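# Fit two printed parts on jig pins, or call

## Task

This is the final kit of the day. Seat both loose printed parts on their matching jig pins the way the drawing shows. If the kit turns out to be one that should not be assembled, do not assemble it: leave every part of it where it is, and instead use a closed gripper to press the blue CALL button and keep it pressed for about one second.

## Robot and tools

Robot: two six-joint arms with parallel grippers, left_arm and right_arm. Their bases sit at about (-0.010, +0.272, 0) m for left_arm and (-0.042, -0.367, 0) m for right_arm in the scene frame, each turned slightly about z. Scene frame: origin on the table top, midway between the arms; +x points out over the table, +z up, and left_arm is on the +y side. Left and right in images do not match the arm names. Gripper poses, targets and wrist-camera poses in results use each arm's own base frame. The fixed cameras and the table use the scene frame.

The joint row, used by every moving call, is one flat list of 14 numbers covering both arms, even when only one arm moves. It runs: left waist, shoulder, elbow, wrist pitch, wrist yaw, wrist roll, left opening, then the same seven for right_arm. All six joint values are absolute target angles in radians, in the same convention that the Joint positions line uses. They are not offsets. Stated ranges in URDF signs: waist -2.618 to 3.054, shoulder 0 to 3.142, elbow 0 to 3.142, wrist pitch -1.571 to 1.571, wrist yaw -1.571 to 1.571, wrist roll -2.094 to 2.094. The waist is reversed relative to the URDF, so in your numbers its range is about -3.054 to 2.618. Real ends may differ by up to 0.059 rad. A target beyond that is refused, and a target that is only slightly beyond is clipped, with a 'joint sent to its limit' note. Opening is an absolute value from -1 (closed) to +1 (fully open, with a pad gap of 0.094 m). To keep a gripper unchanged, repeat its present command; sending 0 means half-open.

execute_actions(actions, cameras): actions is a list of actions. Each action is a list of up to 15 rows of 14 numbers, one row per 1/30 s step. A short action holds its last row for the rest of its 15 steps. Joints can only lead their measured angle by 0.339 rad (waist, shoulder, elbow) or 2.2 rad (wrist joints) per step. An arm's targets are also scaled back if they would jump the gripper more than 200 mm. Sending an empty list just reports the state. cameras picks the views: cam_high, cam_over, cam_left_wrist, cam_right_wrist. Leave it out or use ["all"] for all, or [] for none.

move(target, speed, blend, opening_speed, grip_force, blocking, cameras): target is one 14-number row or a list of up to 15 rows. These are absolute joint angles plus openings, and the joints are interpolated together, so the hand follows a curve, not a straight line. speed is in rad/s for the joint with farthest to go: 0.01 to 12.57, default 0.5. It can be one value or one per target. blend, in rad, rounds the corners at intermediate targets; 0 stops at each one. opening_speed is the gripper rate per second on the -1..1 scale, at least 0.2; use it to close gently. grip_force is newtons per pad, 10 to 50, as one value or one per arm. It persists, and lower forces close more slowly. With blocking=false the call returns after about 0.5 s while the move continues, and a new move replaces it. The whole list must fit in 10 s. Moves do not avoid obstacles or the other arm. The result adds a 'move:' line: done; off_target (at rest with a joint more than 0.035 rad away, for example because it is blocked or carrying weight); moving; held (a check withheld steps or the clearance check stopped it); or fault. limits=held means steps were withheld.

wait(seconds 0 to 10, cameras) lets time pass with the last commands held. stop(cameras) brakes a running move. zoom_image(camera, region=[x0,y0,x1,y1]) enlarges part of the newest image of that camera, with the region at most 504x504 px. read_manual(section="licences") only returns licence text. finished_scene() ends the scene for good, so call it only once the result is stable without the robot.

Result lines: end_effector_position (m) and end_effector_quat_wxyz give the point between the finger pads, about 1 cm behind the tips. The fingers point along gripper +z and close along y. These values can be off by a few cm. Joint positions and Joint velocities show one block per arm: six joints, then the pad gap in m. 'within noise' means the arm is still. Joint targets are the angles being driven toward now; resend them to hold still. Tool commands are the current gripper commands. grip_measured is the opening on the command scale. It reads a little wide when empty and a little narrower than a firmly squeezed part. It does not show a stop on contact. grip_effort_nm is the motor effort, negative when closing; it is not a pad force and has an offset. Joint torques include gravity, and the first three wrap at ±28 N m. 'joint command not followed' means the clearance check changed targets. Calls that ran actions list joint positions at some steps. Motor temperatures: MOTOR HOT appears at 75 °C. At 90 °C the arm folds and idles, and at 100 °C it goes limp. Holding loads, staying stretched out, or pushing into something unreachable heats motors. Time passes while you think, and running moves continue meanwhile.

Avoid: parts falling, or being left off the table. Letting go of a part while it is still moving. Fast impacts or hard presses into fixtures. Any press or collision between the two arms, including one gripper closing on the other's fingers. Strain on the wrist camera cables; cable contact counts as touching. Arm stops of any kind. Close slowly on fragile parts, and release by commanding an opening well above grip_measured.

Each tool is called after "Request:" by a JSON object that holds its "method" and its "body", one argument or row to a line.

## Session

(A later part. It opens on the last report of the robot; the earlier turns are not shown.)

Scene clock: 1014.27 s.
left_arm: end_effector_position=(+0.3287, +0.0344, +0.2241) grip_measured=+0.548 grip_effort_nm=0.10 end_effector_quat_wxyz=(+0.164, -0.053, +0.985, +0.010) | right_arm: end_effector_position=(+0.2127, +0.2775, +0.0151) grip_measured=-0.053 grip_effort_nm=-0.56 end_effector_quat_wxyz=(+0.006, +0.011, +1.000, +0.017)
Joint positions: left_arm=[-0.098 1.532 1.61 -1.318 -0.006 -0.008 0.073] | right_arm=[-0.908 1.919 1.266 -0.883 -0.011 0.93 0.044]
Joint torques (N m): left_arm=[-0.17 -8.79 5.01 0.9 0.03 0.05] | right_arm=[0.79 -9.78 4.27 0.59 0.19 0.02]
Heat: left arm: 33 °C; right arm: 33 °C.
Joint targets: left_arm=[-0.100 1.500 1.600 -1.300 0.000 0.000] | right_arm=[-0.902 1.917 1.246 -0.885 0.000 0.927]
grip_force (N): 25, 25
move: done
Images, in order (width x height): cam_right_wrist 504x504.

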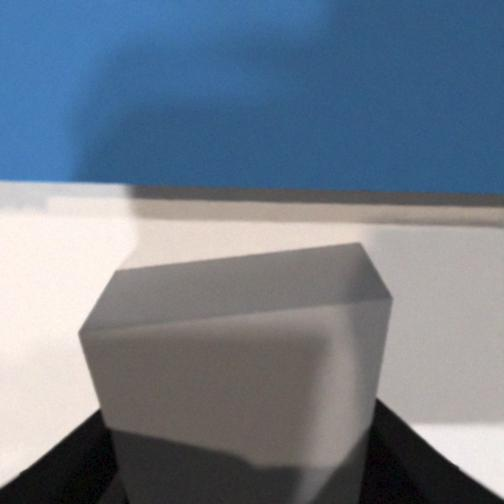

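Request:
{"method": "move", "body": {
  "target": [
    [-0.1,1.5,1.6,-1.3,0,0,0.55,-0.9015,1.855,1.475,-1.16,-0.005,0.927,-0.3],
    [-0.1,1.5,1.6,-1.3,0,0,0.55,-0.690,1.977,1.617,-1.180,-0.005,0.741,-0.3]
  ],
  "speed": [0.2,0.3]
}}

Scene clock: 1044.80 s.
left_arm: end_effector_position=(+0.3287, +0.0344, +0.2241) grip_measured=+0.548 grip_effort_nm=0.10 end_effector_quat_wxyz=(+0.164, -0.053, +0.985, +0.010) | right_arm: end_effector_position=(+0.2903, +0.2429, +0.0795) grip_measured=-0.054 grip_effort_nm=-0.56 end_effector_quat_wxyz=(+0.009, +0.028, +0.999, +0.014)
Joint positions: left_arm=[-0.098 1.532 1.61 -1.318 -0.006 -0.008 0.073] | right_arm=[-0.689 1.961 1.59 -1.168 -0.01 0.746 0.044]
Joint torques (N m): left_arm=[-0.12 -8.66 5.05 0.89 0.02 0.06] | right_arm=[-0.03 -8.76 8.87 0.46 0.02 -0.06]
Heat: left arm: 33 °C; right arm: 33 °C.
Joint targets: left_arm=[-0.100 1.500 1.600 -1.300 0.000 0.000] | right_arm=[-0.690 1.977 1.617 -1.180 -0.005 0.741]
grip_force (N): 25, 25
move: done

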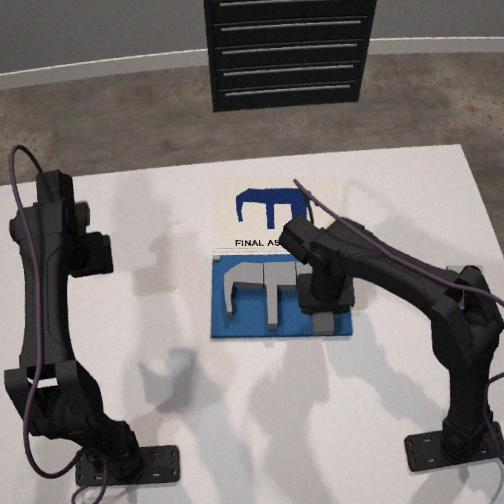

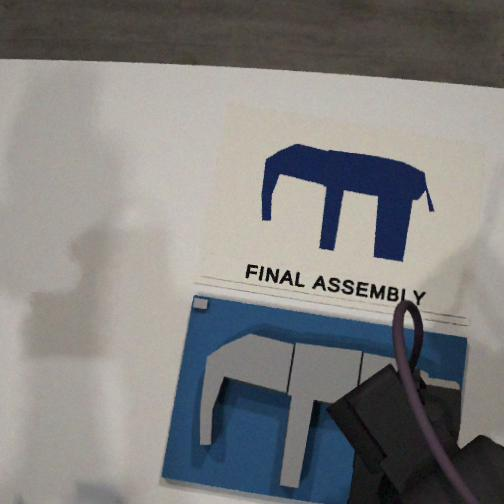

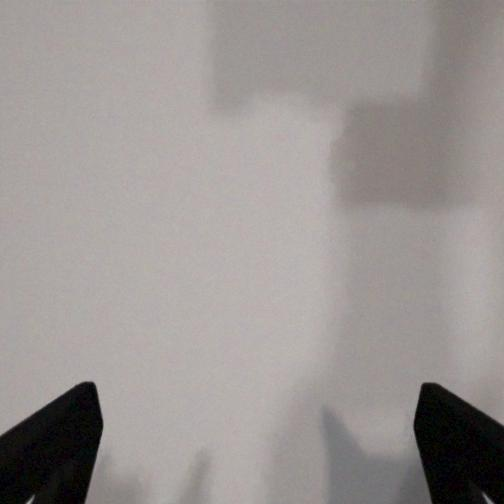

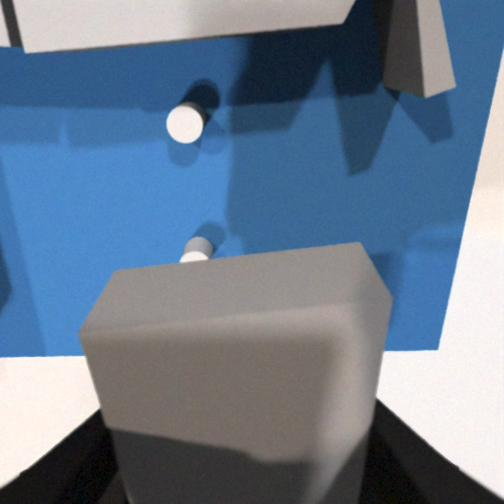

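Request:
{"method": "move", "body": {
  "target": [-0.1,1.5,1.6,-1.3,0,0,0.55,-0.649,2.1375,1.738,-1.125,-0.005,0.720,-0.3],
  "speed": 0.12,
  "cameras": ["cam_right_wrist"]
}}

Request:
{"method": "zoom_image", "body": {
  "camera": "cam_right_wrist",
  "region": [0, 100, 504, 504]
}}

Scene clock: 1071.03 s.
left_arm: end_effector_position=(+0.3287, +0.0344, +0.2241) grip_measured=+0.548 grip_effort_nm=0.10 end_effector_quat_wxyz=(+0.164, -0.053, +0.985, +0.010) | right_arm: end_effector_position=(+0.3260, +0.2541, +0.0509) grip_measured=-0.054 grip_effort_nm=-0.56 end_effector_quat_wxyz=(+0.008, +0.035, +0.999, +0.013)
Joint positions: left_arm=[-0.098 1.532 1.61 -1.318 -0.006 -0.008 0.073] | right_arm=[-0.655 2.12 1.71 -1.133 -0.01 0.725 0.044]
Joint torques (N m): left_arm=[-0.1 -8.68 4.93 0.91 0.04 0.07] | right_arm=[0.7 -9.94 8.98 0.69 0.07 -0.1]
Heat: left arm: 33 °C; right arm: 35 °C.
Joint targets: left_arm=[-0.100 1.500 1.600 -1.300 0.000 0.000] | right_arm=[-0.649 2.138 1.738 -1.125 -0.005 0.720]
grip_force (N): 25, 25
move: done
Images, in order (width x height): cam_right_wrist 504x504.

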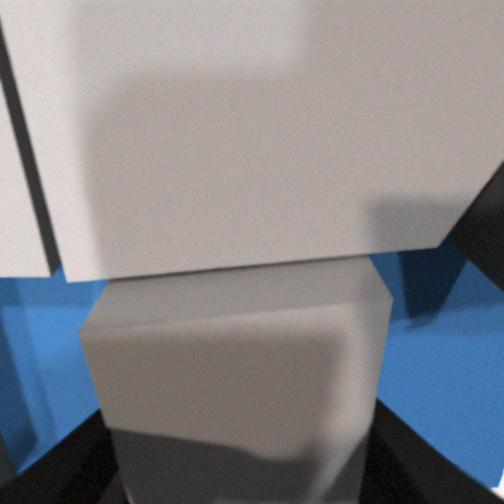

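Scaled by 1.000.

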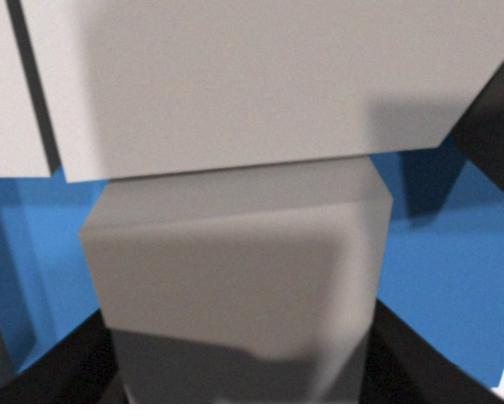

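Request:
{"method": "move", "body": {
  "target": [
    [-0.1,1.5,1.6,-1.3,0,0,0.55,-0.643,2.145,1.746,-1.130,-0.005,0.714,-0.3],
    [-0.1,1.5,1.6,-1.3,0,0,0.55,-0.643,2.150,1.678,-1.085,-0.005,0.714,-0.3]
  ],
  "speed": 0.1,
  "cameras": ["cam_right_wrist"]
}}

Scene clock: 1094.97 s.
left_arm: end_effector_position=(+0.3287, +0.0344, +0.2241) grip_measured=+0.548 grip_effort_nm=0.10 end_effector_quat_wxyz=(+0.164, -0.053, +0.985, +0.010) | right_arm: end_effector_position=(+0.3299, +0.2539, +0.0411) grip_measured=-0.054 grip_effort_nm=-0.56 end_effector_quat_wxyz=(+0.011, +0.034, +0.999, +0.015)
Joint positions: left_arm=[-0.098 1.532 1.61 -1.318 -0.006 -0.008 0.073] | right_arm=[-0.649 2.132 1.69 -1.094 -0.01 0.718 0.044]
Joint torques (N m): left_arm=[-0.17 -8.75 4.97 0.9 0.05 0.07] | right_arm=[0.62 -10.3 5.75 0.74 0.09 -0.06]
Heat: left arm: 33 °C; right arm: 35 °C.
Joint targets: left_arm=[-0.100 1.500 1.600 -1.300 0.000 0.000] | right_arm=[-0.643 2.150 1.678 -1.085 -0.005 0.714]
grip_force (N): 25, 25
move: done
Images, in order (width x height): cam_right_wrist 504x504.

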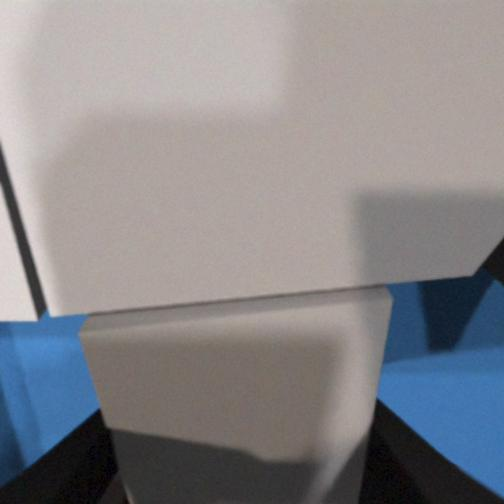

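Request:
{"method": "move", "body": {
  "target": [-0.1,1.5,1.6,-1.3,0,0,0.55,-0.643,2.148,1.638,-1.048,-0.005,0.714,-0.3],
  "speed": 0.08,
  "cameras": ["cam_right_wrist"]
}}

Scene clock: 1102.90 s.
left_arm: end_effector_position=(+0.3287, +0.0344, +0.2241) grip_measured=+0.548 grip_effort_nm=0.10 end_effector_quat_wxyz=(+0.164, -0.053, +0.985, +0.010) | right_arm: end_effector_position=(+0.3300, +0.2539, +0.0385) grip_measured=-0.054 grip_effort_nm=-0.56 end_effector_quat_wxyz=(+0.013, +0.034, +0.999, +0.016)
Joint positions: left_arm=[-0.098 1.532 1.61 -1.318 -0.006 -0.008 0.073] | right_arm=[-0.649 2.13 1.676 -1.076 -0.01 0.718 0.044]
Joint torques (N m): left_arm=[-0.16 -8.72 4.96 0.89 0.05 0.06] | right_arm=[0.72 -10.07 3.51 0.97 0.11 0]
Heat: left arm: 33 °C; right arm: 34 °C.
Joint targets: left_arm=[-0.100 1.500 1.600 -1.300 0.000 0.000] | right_arm=[-0.643 2.148 1.638 -1.048 -0.005 0.714]
grip_force (N): 25, 25
move: off_target (right_arm); right_arm: the elbow is farthest, 0.038 rad from its target
Images, in order (width x height): cam_right_wrist 504x504.

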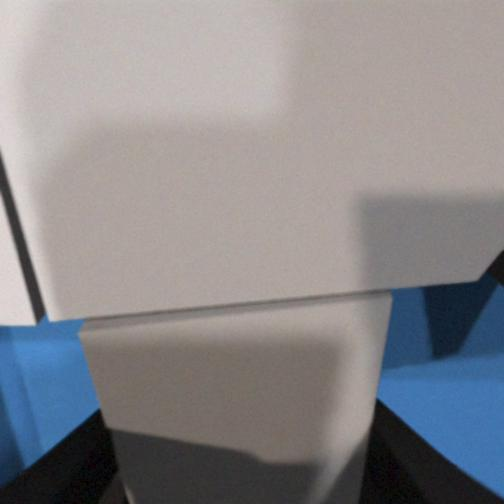

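Request:
{"method": "move", "body": {
  "target": [-0.1,1.5,1.6,-1.3,0,0,0.55,-0.643,2.144,1.714,-1.115,-0.005,0.714,-0.3],
  "speed": 0.08,
  "cameras": ["cam_right_wrist"]
}}

Request:
{"method": "zoom_image", "body": {
  "camera": "cam_right_wrist",
  "region": [0, 200, 504, 504]
}}

Scene clock: 1116.87 s.
left_arm: end_effector_position=(+0.3287, +0.0344, +0.2241) grip_measured=+0.548 grip_effort_nm=0.10 end_effector_quat_wxyz=(+0.164, -0.053, +0.985, +0.010) | right_arm: end_effector_position=(+0.3277, +0.2522, +0.0414) grip_measured=-0.054 grip_effort_nm=-0.56 end_effector_quat_wxyz=(+0.007, +0.034, +0.999, +0.012)
Joint positions: left_arm=[-0.098 1.532 1.61 -1.318 -0.006 -0.008 0.073] | right_arm=[-0.649 2.13 1.688 -1.102 -0.01 0.718 0.044]
Joint torques (N m): left_arm=[-0.05 -8.79 4.97 0.92 0.05 0.05] | right_arm=[0.8 -10.45 8.69 0.53 0.06 -0.01]
Heat: left arm: 33 °C; right arm: 36 °C.
Joint targets: left_arm=[-0.100 1.500 1.600 -1.300 0.000 0.000] | right_arm=[-0.643 2.144 1.714 -1.115 -0.005 0.714]
grip_force (N): 25, 25
move: done
Images, in order (width x height): cam_right_wrist 504x504.

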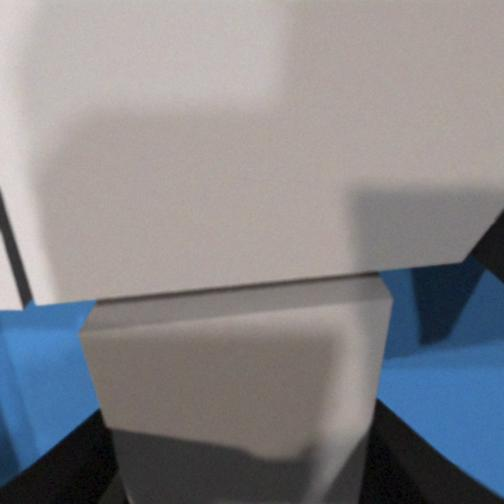

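Scaled by 1.000.

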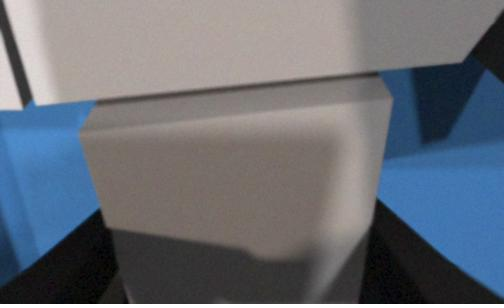

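Request:
{"method": "move", "body": {
  "target": [-0.1,1.5,1.6,-1.3,0,0,0.55,-0.643,2.152,1.645,-1.057,-0.005,0.714,-0.3],
  "speed": 0.08,
  "cameras": ["cam_right_wrist"]
}}

Scene clock: 1122.77 s.
left_arm: end_effector_position=(+0.3287, +0.0344, +0.2241) grip_measured=+0.548 grip_effort_nm=0.10 end_effector_quat_wxyz=(+0.164, -0.053, +0.985, +0.010) | right_arm: end_effector_position=(+0.3295, +0.2536, +0.0388) grip_measured=-0.054 grip_effort_nm=-0.56 end_effector_quat_wxyz=(+0.012, +0.034, +0.999, +0.016)
Joint positions: left_arm=[-0.098 1.532 1.61 -1.318 -0.006 -0.008 0.073] | right_arm=[-0.649 2.13 1.677 -1.08 -0.01 0.718 0.044]
Joint torques (N m): left_arm=[-0.08 -8.77 4.96 0.9 0.05 0.07] | right_arm=[0.7 -9.85 4.04 0.87 0.13 -0.06]
Heat: left arm: 33 °C; right arm: 36 °C.
Joint targets: left_arm=[-0.100 1.500 1.600 -1.300 0.000 0.000] | right_arm=[-0.643 2.152 1.645 -1.057 -0.005 0.714]
grip_force (N): 25, 25
move: done
Images, in order (width x height): cam_right_wrist 504x504.

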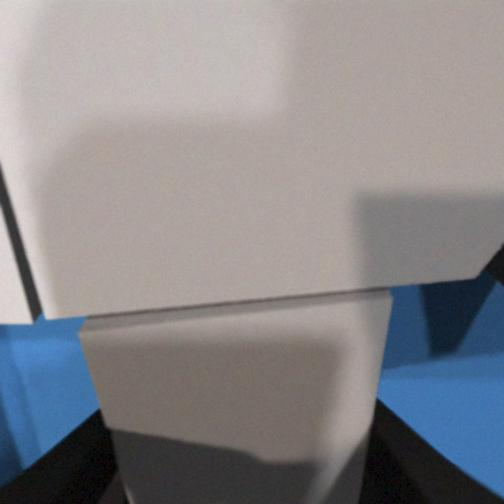

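Request:
{"method": "move", "body": {
  "target": [-0.1,1.5,1.6,-1.3,0,0,0.55,-0.638,2.134,1.709,-1.120,-0.003,0.711,-0.3],
  "speed": 0.08,
  "cameras": ["cam_right_wrist"]
}}

Scene clock: 1157.20 s.
left_arm: end_effector_position=(+0.3287, +0.0344, +0.2241) grip_measured=+0.548 grip_effort_nm=0.10 end_effector_quat_wxyz=(+0.164, -0.053, +0.985, +0.010) | right_arm: end_effector_position=(+0.3270, +0.2491, +0.0401) grip_measured=-0.054 grip_effort_nm=-0.56 end_effector_quat_wxyz=(+0.004, +0.035, +0.999, +0.009)
Joint positions: left_arm=[-0.098 1.532 1.61 -1.318 -0.006 -0.008 0.073] | right_arm=[-0.644 2.13 1.682 -1.106 -0.01 0.715 0.044]
Joint torques (N m): left_arm=[-0.14 -8.7 5.01 0.89 0.04 0.07] | right_arm=[0.59 -11.18 8.53 0.42 0.15 -0.06]
Heat: left arm: 33 °C; right arm: 37 °C.
Joint targets: left_arm=[-0.100 1.500 1.600 -1.300 0.000 0.000] | right_arm=[-0.638 2.134 1.709 -1.120 -0.003 0.711]
grip_force (N): 25, 25
move: done
Images, in order (width x height): cam_right_wrist 504x504.

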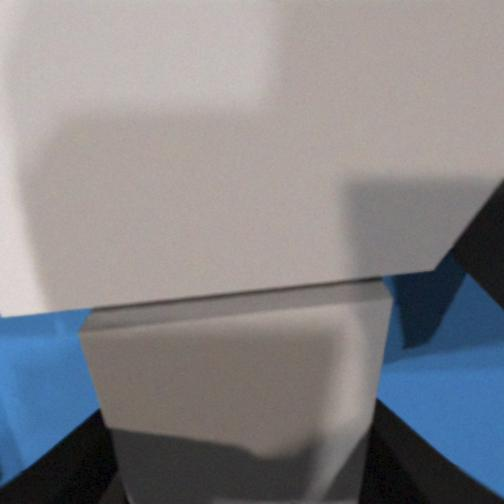

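Request:
{"method": "move", "body": {
  "target": [-0.1,1.5,1.6,-1.3,0,0,0.55,-0.654,2.137,1.722,-1.134,-0.003,0.723,-0.3],
  "speed": 0.08,
  "cameras": ["cam_right_wrist"]
}}

Scene clock: 1166.57 s.
left_arm: end_effector_position=(+0.3287, +0.0344, +0.2241) grip_measured=+0.548 grip_effort_nm=0.10 end_effector_quat_wxyz=(+0.164, -0.053, +0.985, +0.010) | right_arm: end_effector_position=(+0.3268, +0.2497, +0.0434) grip_measured=-0.054 grip_effort_nm=-0.56 end_effector_quat_wxyz=(+0.003, +0.035, +0.999, +0.009)
Joint positions: left_arm=[-0.098 1.532 1.61 -1.318 -0.006 -0.008 0.073] | right_arm=[-0.646 2.13 1.696 -1.121 -0.01 0.716 0.044]
Joint torques (N m): left_arm=[-0.12 -8.8 4.97 0.92 0.03 0.07] | right_arm=[-0.79 -10.97 8.55 0.43 0.12 0.08]
Heat: left arm: 33 °C; right arm: 37 °C.
Joint targets: left_arm=[-0.100 1.500 1.600 -1.300 0.000 0.000] | right_arm=[-0.654 2.137 1.722 -1.134 -0.003 0.723]
grip_force (N): 25, 25
move: done
Images, in order (width x height): cam_right_wrist 504x504.

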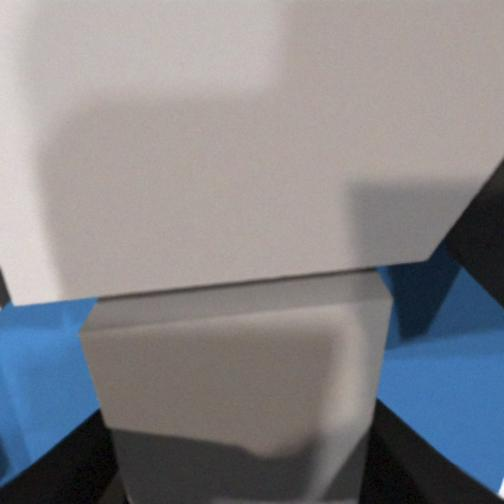

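Request:
{"method": "move", "body": {
  "target": [-0.1,1.5,1.6,-1.3,0,0,0.55,-0.654,2.146,1.662,-1.088,-0.003,0.723,-0.3],
  "speed": 0.08,
  "cameras": ["cam_right_wrist"]
}}

Scene clock: 1190.23 s.
left_arm: end_effector_position=(+0.3287, +0.0344, +0.2241) grip_measured=+0.548 grip_effort_nm=0.10 end_effector_quat_wxyz=(+0.164, -0.053, +0.985, +0.010) | right_arm: end_effector_position=(+0.3270, +0.2501, +0.0385) grip_measured=-0.054 grip_effort_nm=-0.56 end_effector_quat_wxyz=(+0.005, +0.035, +0.999, +0.011)
Joint positions: left_arm=[-0.098 1.532 1.61 -1.318 -0.006 -0.008 0.073] | right_arm=[-0.646 2.13 1.676 -1.095 -0.01 0.716 0.044]
Joint torques (N m): left_arm=[-0.16 -8.73 5.01 0.91 0.06 0.05] | right_arm=[-0.95 -10.11 5.15 0.67 0.04 0.04]
Motor temperatures (°C): left_arm=[23 33 29 24 26 24 22] | right_arm=[25 38 34 24 23 22 24]
Heat: left arm: 33 °C; right arm: 38 °C.
Joint targets: left_arm=[-0.100 1.500 1.600 -1.300 0.000 0.000] | right_arm=[-0.654 2.146 1.662 -1.088 -0.003 0.723]
grip_force (N): 25, 25
move: done
Images, in order (width x height): cam_right_wrist 504x504.

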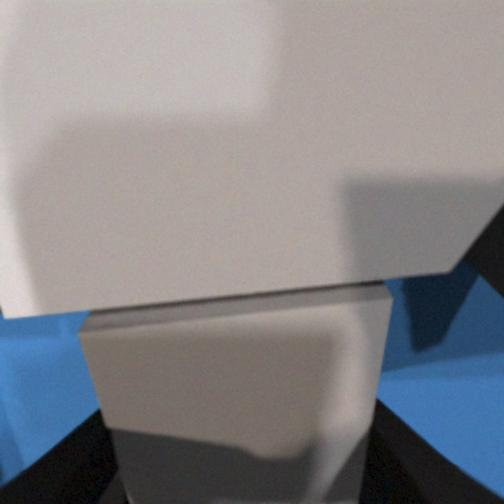

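Request:
{"method": "move", "body": {
  "target": [-0.1,1.5,1.6,-1.3,0,0,0.55,-0.654,2.150,1.642,-1.068,-0.003,0.723,-0.3],
  "speed": 0.08,
  "cameras": ["cam_right_wrist"]
}}

Scene clock: 1195.07 s.
left_arm: end_effector_position=(+0.3287, +0.0344, +0.2241) grip_measured=+0.548 grip_effort_nm=0.10 end_effector_quat_wxyz=(+0.164, -0.053, +0.985, +0.010) | right_arm: end_effector_position=(+0.3256, +0.2500, +0.0336) grip_measured=-0.054 grip_effort_nm=-0.56 end_effector_quat_wxyz=(+0.005, +0.034, +0.999, +0.011)
Joint positions: left_arm=[-0.098 1.532 1.61 -1.318 -0.006 -0.008 0.073] | right_arm=[-0.648 2.13 1.656 -1.076 -0.01 0.716 0.044]
Joint torques (N m): left_arm=[-0.16 -8.72 5.03 0.9 0.05 0.05] | right_arm=[-0.72 -10.15 5.18 0.68 0.09 0.05]
Heat: left arm: 33 °C; right arm: 38 °C.
Joint targets: left_arm=[-0.100 1.500 1.600 -1.300 0.000 0.000] | right_arm=[-0.654 2.150 1.642 -1.068 -0.003 0.723]
grip_force (N): 25, 25
move: done
Images, in order (width x height): cam_right_wrist 504x504.

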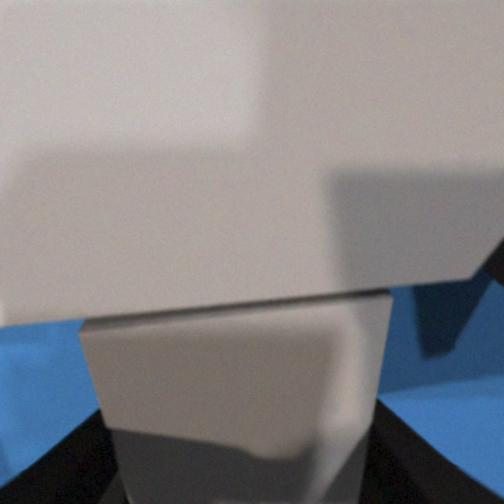

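Request:
{"method": "move", "body": {
  "target": [-0.1,1.5,1.6,-1.3,0,0,0.55,-0.654,2.151,1.61,-1.038,-0.003,0.723,-0.3],
  "speed": 0.08,
  "cameras": ["cam_right_wrist"]
}}

Scene clock: 1199.23 s.
left_arm: end_effector_position=(+0.3287, +0.0344, +0.2241) grip_measured=+0.548 grip_effort_nm=0.10 end_effector_quat_wxyz=(+0.164, -0.053, +0.985, +0.010) | right_arm: end_effector_position=(+0.3252, +0.2497, +0.0285) grip_measured=-0.054 grip_effort_nm=-0.56 end_effector_quat_wxyz=(+0.006, +0.034, +0.999, +0.012)
Joint positions: left_arm=[-0.098 1.532 1.61 -1.318 -0.006 -0.008 0.073] | right_arm=[-0.648 2.13 1.635 -1.052 -0.01 0.717 0.044]
Joint torques (N m): left_arm=[-0.13 -8.66 4.98 0.91 0.04 0.06] | right_arm=[-0.61 -9.92 4.53 0.77 0.1 0.06]
Heat: left arm: 33 °C; right arm: 38 °C.
Joint targets: left_arm=[-0.100 1.500 1.600 -1.300 0.000 0.000] | right_arm=[-0.654 2.151 1.610 -1.038 -0.003 0.723]
grip_force (N): 25, 25
move: done
Images, in order (width x height): cam_right_wrist 504x504.

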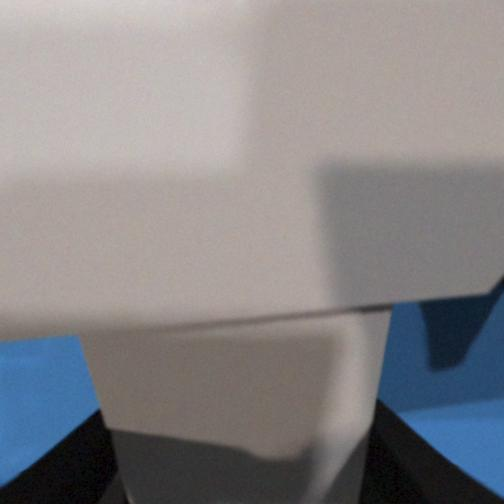

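Request:
{"method": "move", "body": {
  "target": [-0.1,1.5,1.6,-1.3,0,0,0.55,-0.654,2.151,1.588,-1.018,-0.003,0.723,-0.3],
  "speed": 0.08,
  "cameras": ["cam_right_wrist"]
}}

Scene clock: 1203.63 s.
left_arm: end_effector_position=(+0.3287, +0.0344, +0.2241) grip_measured=+0.548 grip_effort_nm=0.09 end_effector_quat_wxyz=(+0.164, -0.053, +0.985, +0.010) | right_arm: end_effector_position=(+0.3249, +0.2496, +0.0276) grip_measured=-0.054 grip_effort_nm=-0.56 end_effector_quat_wxyz=(+0.007, +0.034, +0.999, +0.013)
Joint positions: left_arm=[-0.098 1.532 1.61 -1.318 -0.006 -0.008 0.073] | right_arm=[-0.648 2.127 1.627 -1.044 -0.011 0.717 0.044]
Joint torques (N m): left_arm=[-0.14 -8.72 5.01 0.9 0.06 0.05] | right_arm=[-0.57 -9.52 3.25 0.88 0.15 0.02]
Heat: left arm: 33 °C; right arm: 38 °C.
Joint targets: left_arm=[-0.100 1.500 1.600 -1.300 0.000 0.000] | right_arm=[-0.654 2.151 1.588 -1.018 -0.003 0.723]
grip_force (N): 25, 25
move: off_target (right_arm); right_arm: the elbow is farthest, 0.039 rad from its target
Images, in order (width x height): cam_right_wrist 504x504.

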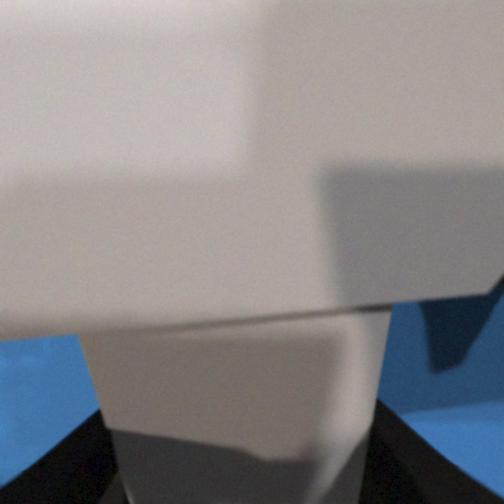

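Seated. Release and retreat.

Request:
{"method": "move", "body": {
  "target": [
    [-0.1,1.5,1.6,-1.3,0,0,0.55,-0.652,2.145,1.615,-1.035,-0.008,0.72,-0.05],
    [-0.1,1.5,1.6,-1.3,0,0,0.55,-0.652,2.145,1.615,-1.035,-0.008,0.72,0.35],
    [-0.1,1.5,1.6,-1.3,0,0,0.55,-0.652,2.12,1.85,-1.27,-0.005,0.72,0.35],
    [-0.1,1.5,1.6,-1.3,0,0,0.55,-0.1,1.5,1.5,-1.3,0,0,0.35]
  ],
  "speed": [0.1,0.1,0.2,0.8],
  "opening_speed": 0.4
}}

Request:
{"method": "zoom_image", "body": {
  "camera": "cam_over",
  "region": [160, 280, 480, 504]
}}

Request:
{"method": "zoom_image", "body": {
  "camera": "cam_high",
  "region": [200, 230, 370, 350]
}}

Scene clock: 1218.17 s.
left_arm: end_effector_position=(+0.3287, +0.0344, +0.2241) grip_measured=+0.548 grip_effort_nm=0.10 end_effector_quat_wxyz=(+0.164, -0.053, +0.985, +0.010) | right_arm: end_effector_position=(+0.3168, +0.0334, +0.2049) grip_measured=+0.348 grip_effort_nm=0.13 end_effector_quat_wxyz=(+0.145, -0.047, +0.988, +0.008)
Joint positions: left_arm=[-0.098 1.532 1.61 -1.318 -0.006 -0.008 0.073] | right_arm=[-0.102 1.504 1.516 -1.291 -0.001 0.006 0.063]
Joint torques (N m): left_arm=[-0.13 -8.76 4.94 0.91 0.06 0.05] | right_arm=[0.14 -6.52 5.55 1.12 0.08 -0.02]
Heat: left arm: 33 °C; right arm: 35 °C.
Joint targets: left_arm=[-0.100 1.500 1.600 -1.300 0.000 0.000] | right_arm=[-0.100 1.500 1.500 -1.300 0.000 0.000]
grip_force (N): 25, 25
move: done

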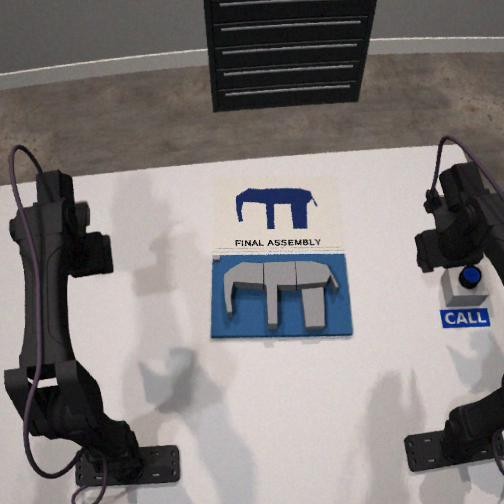

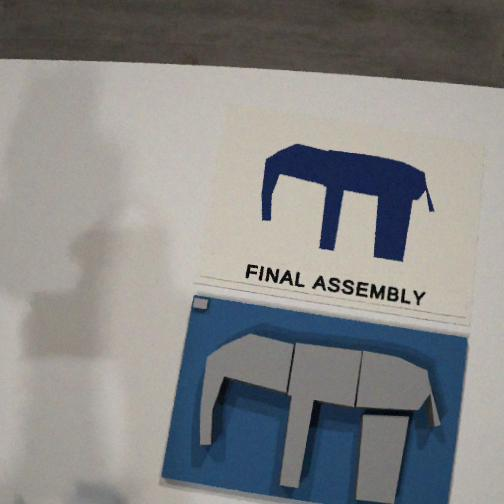

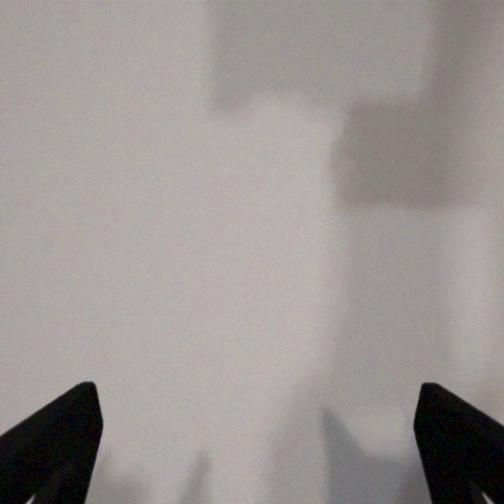

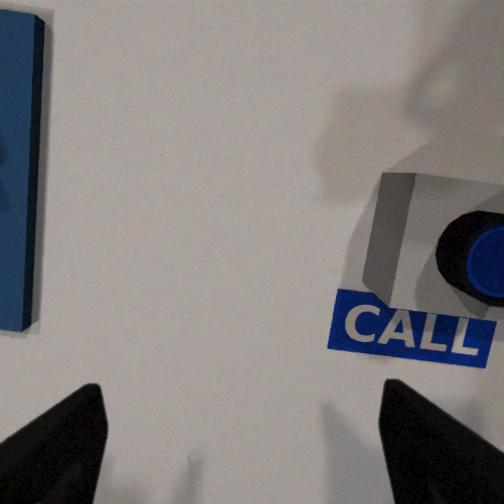

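Scaled by 1.575.

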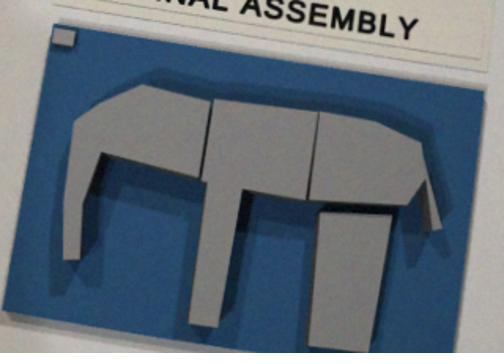

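Scaled by 2.965.

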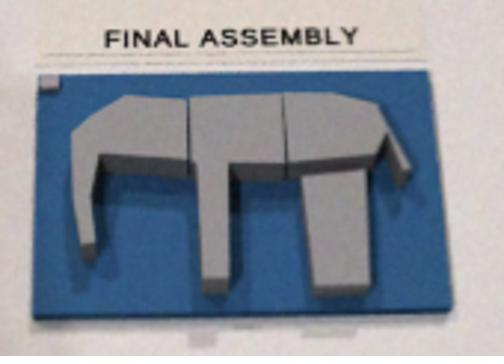

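Request:
{"method": "finished_scene", "body": {

}}

The scene is finished: the task was done.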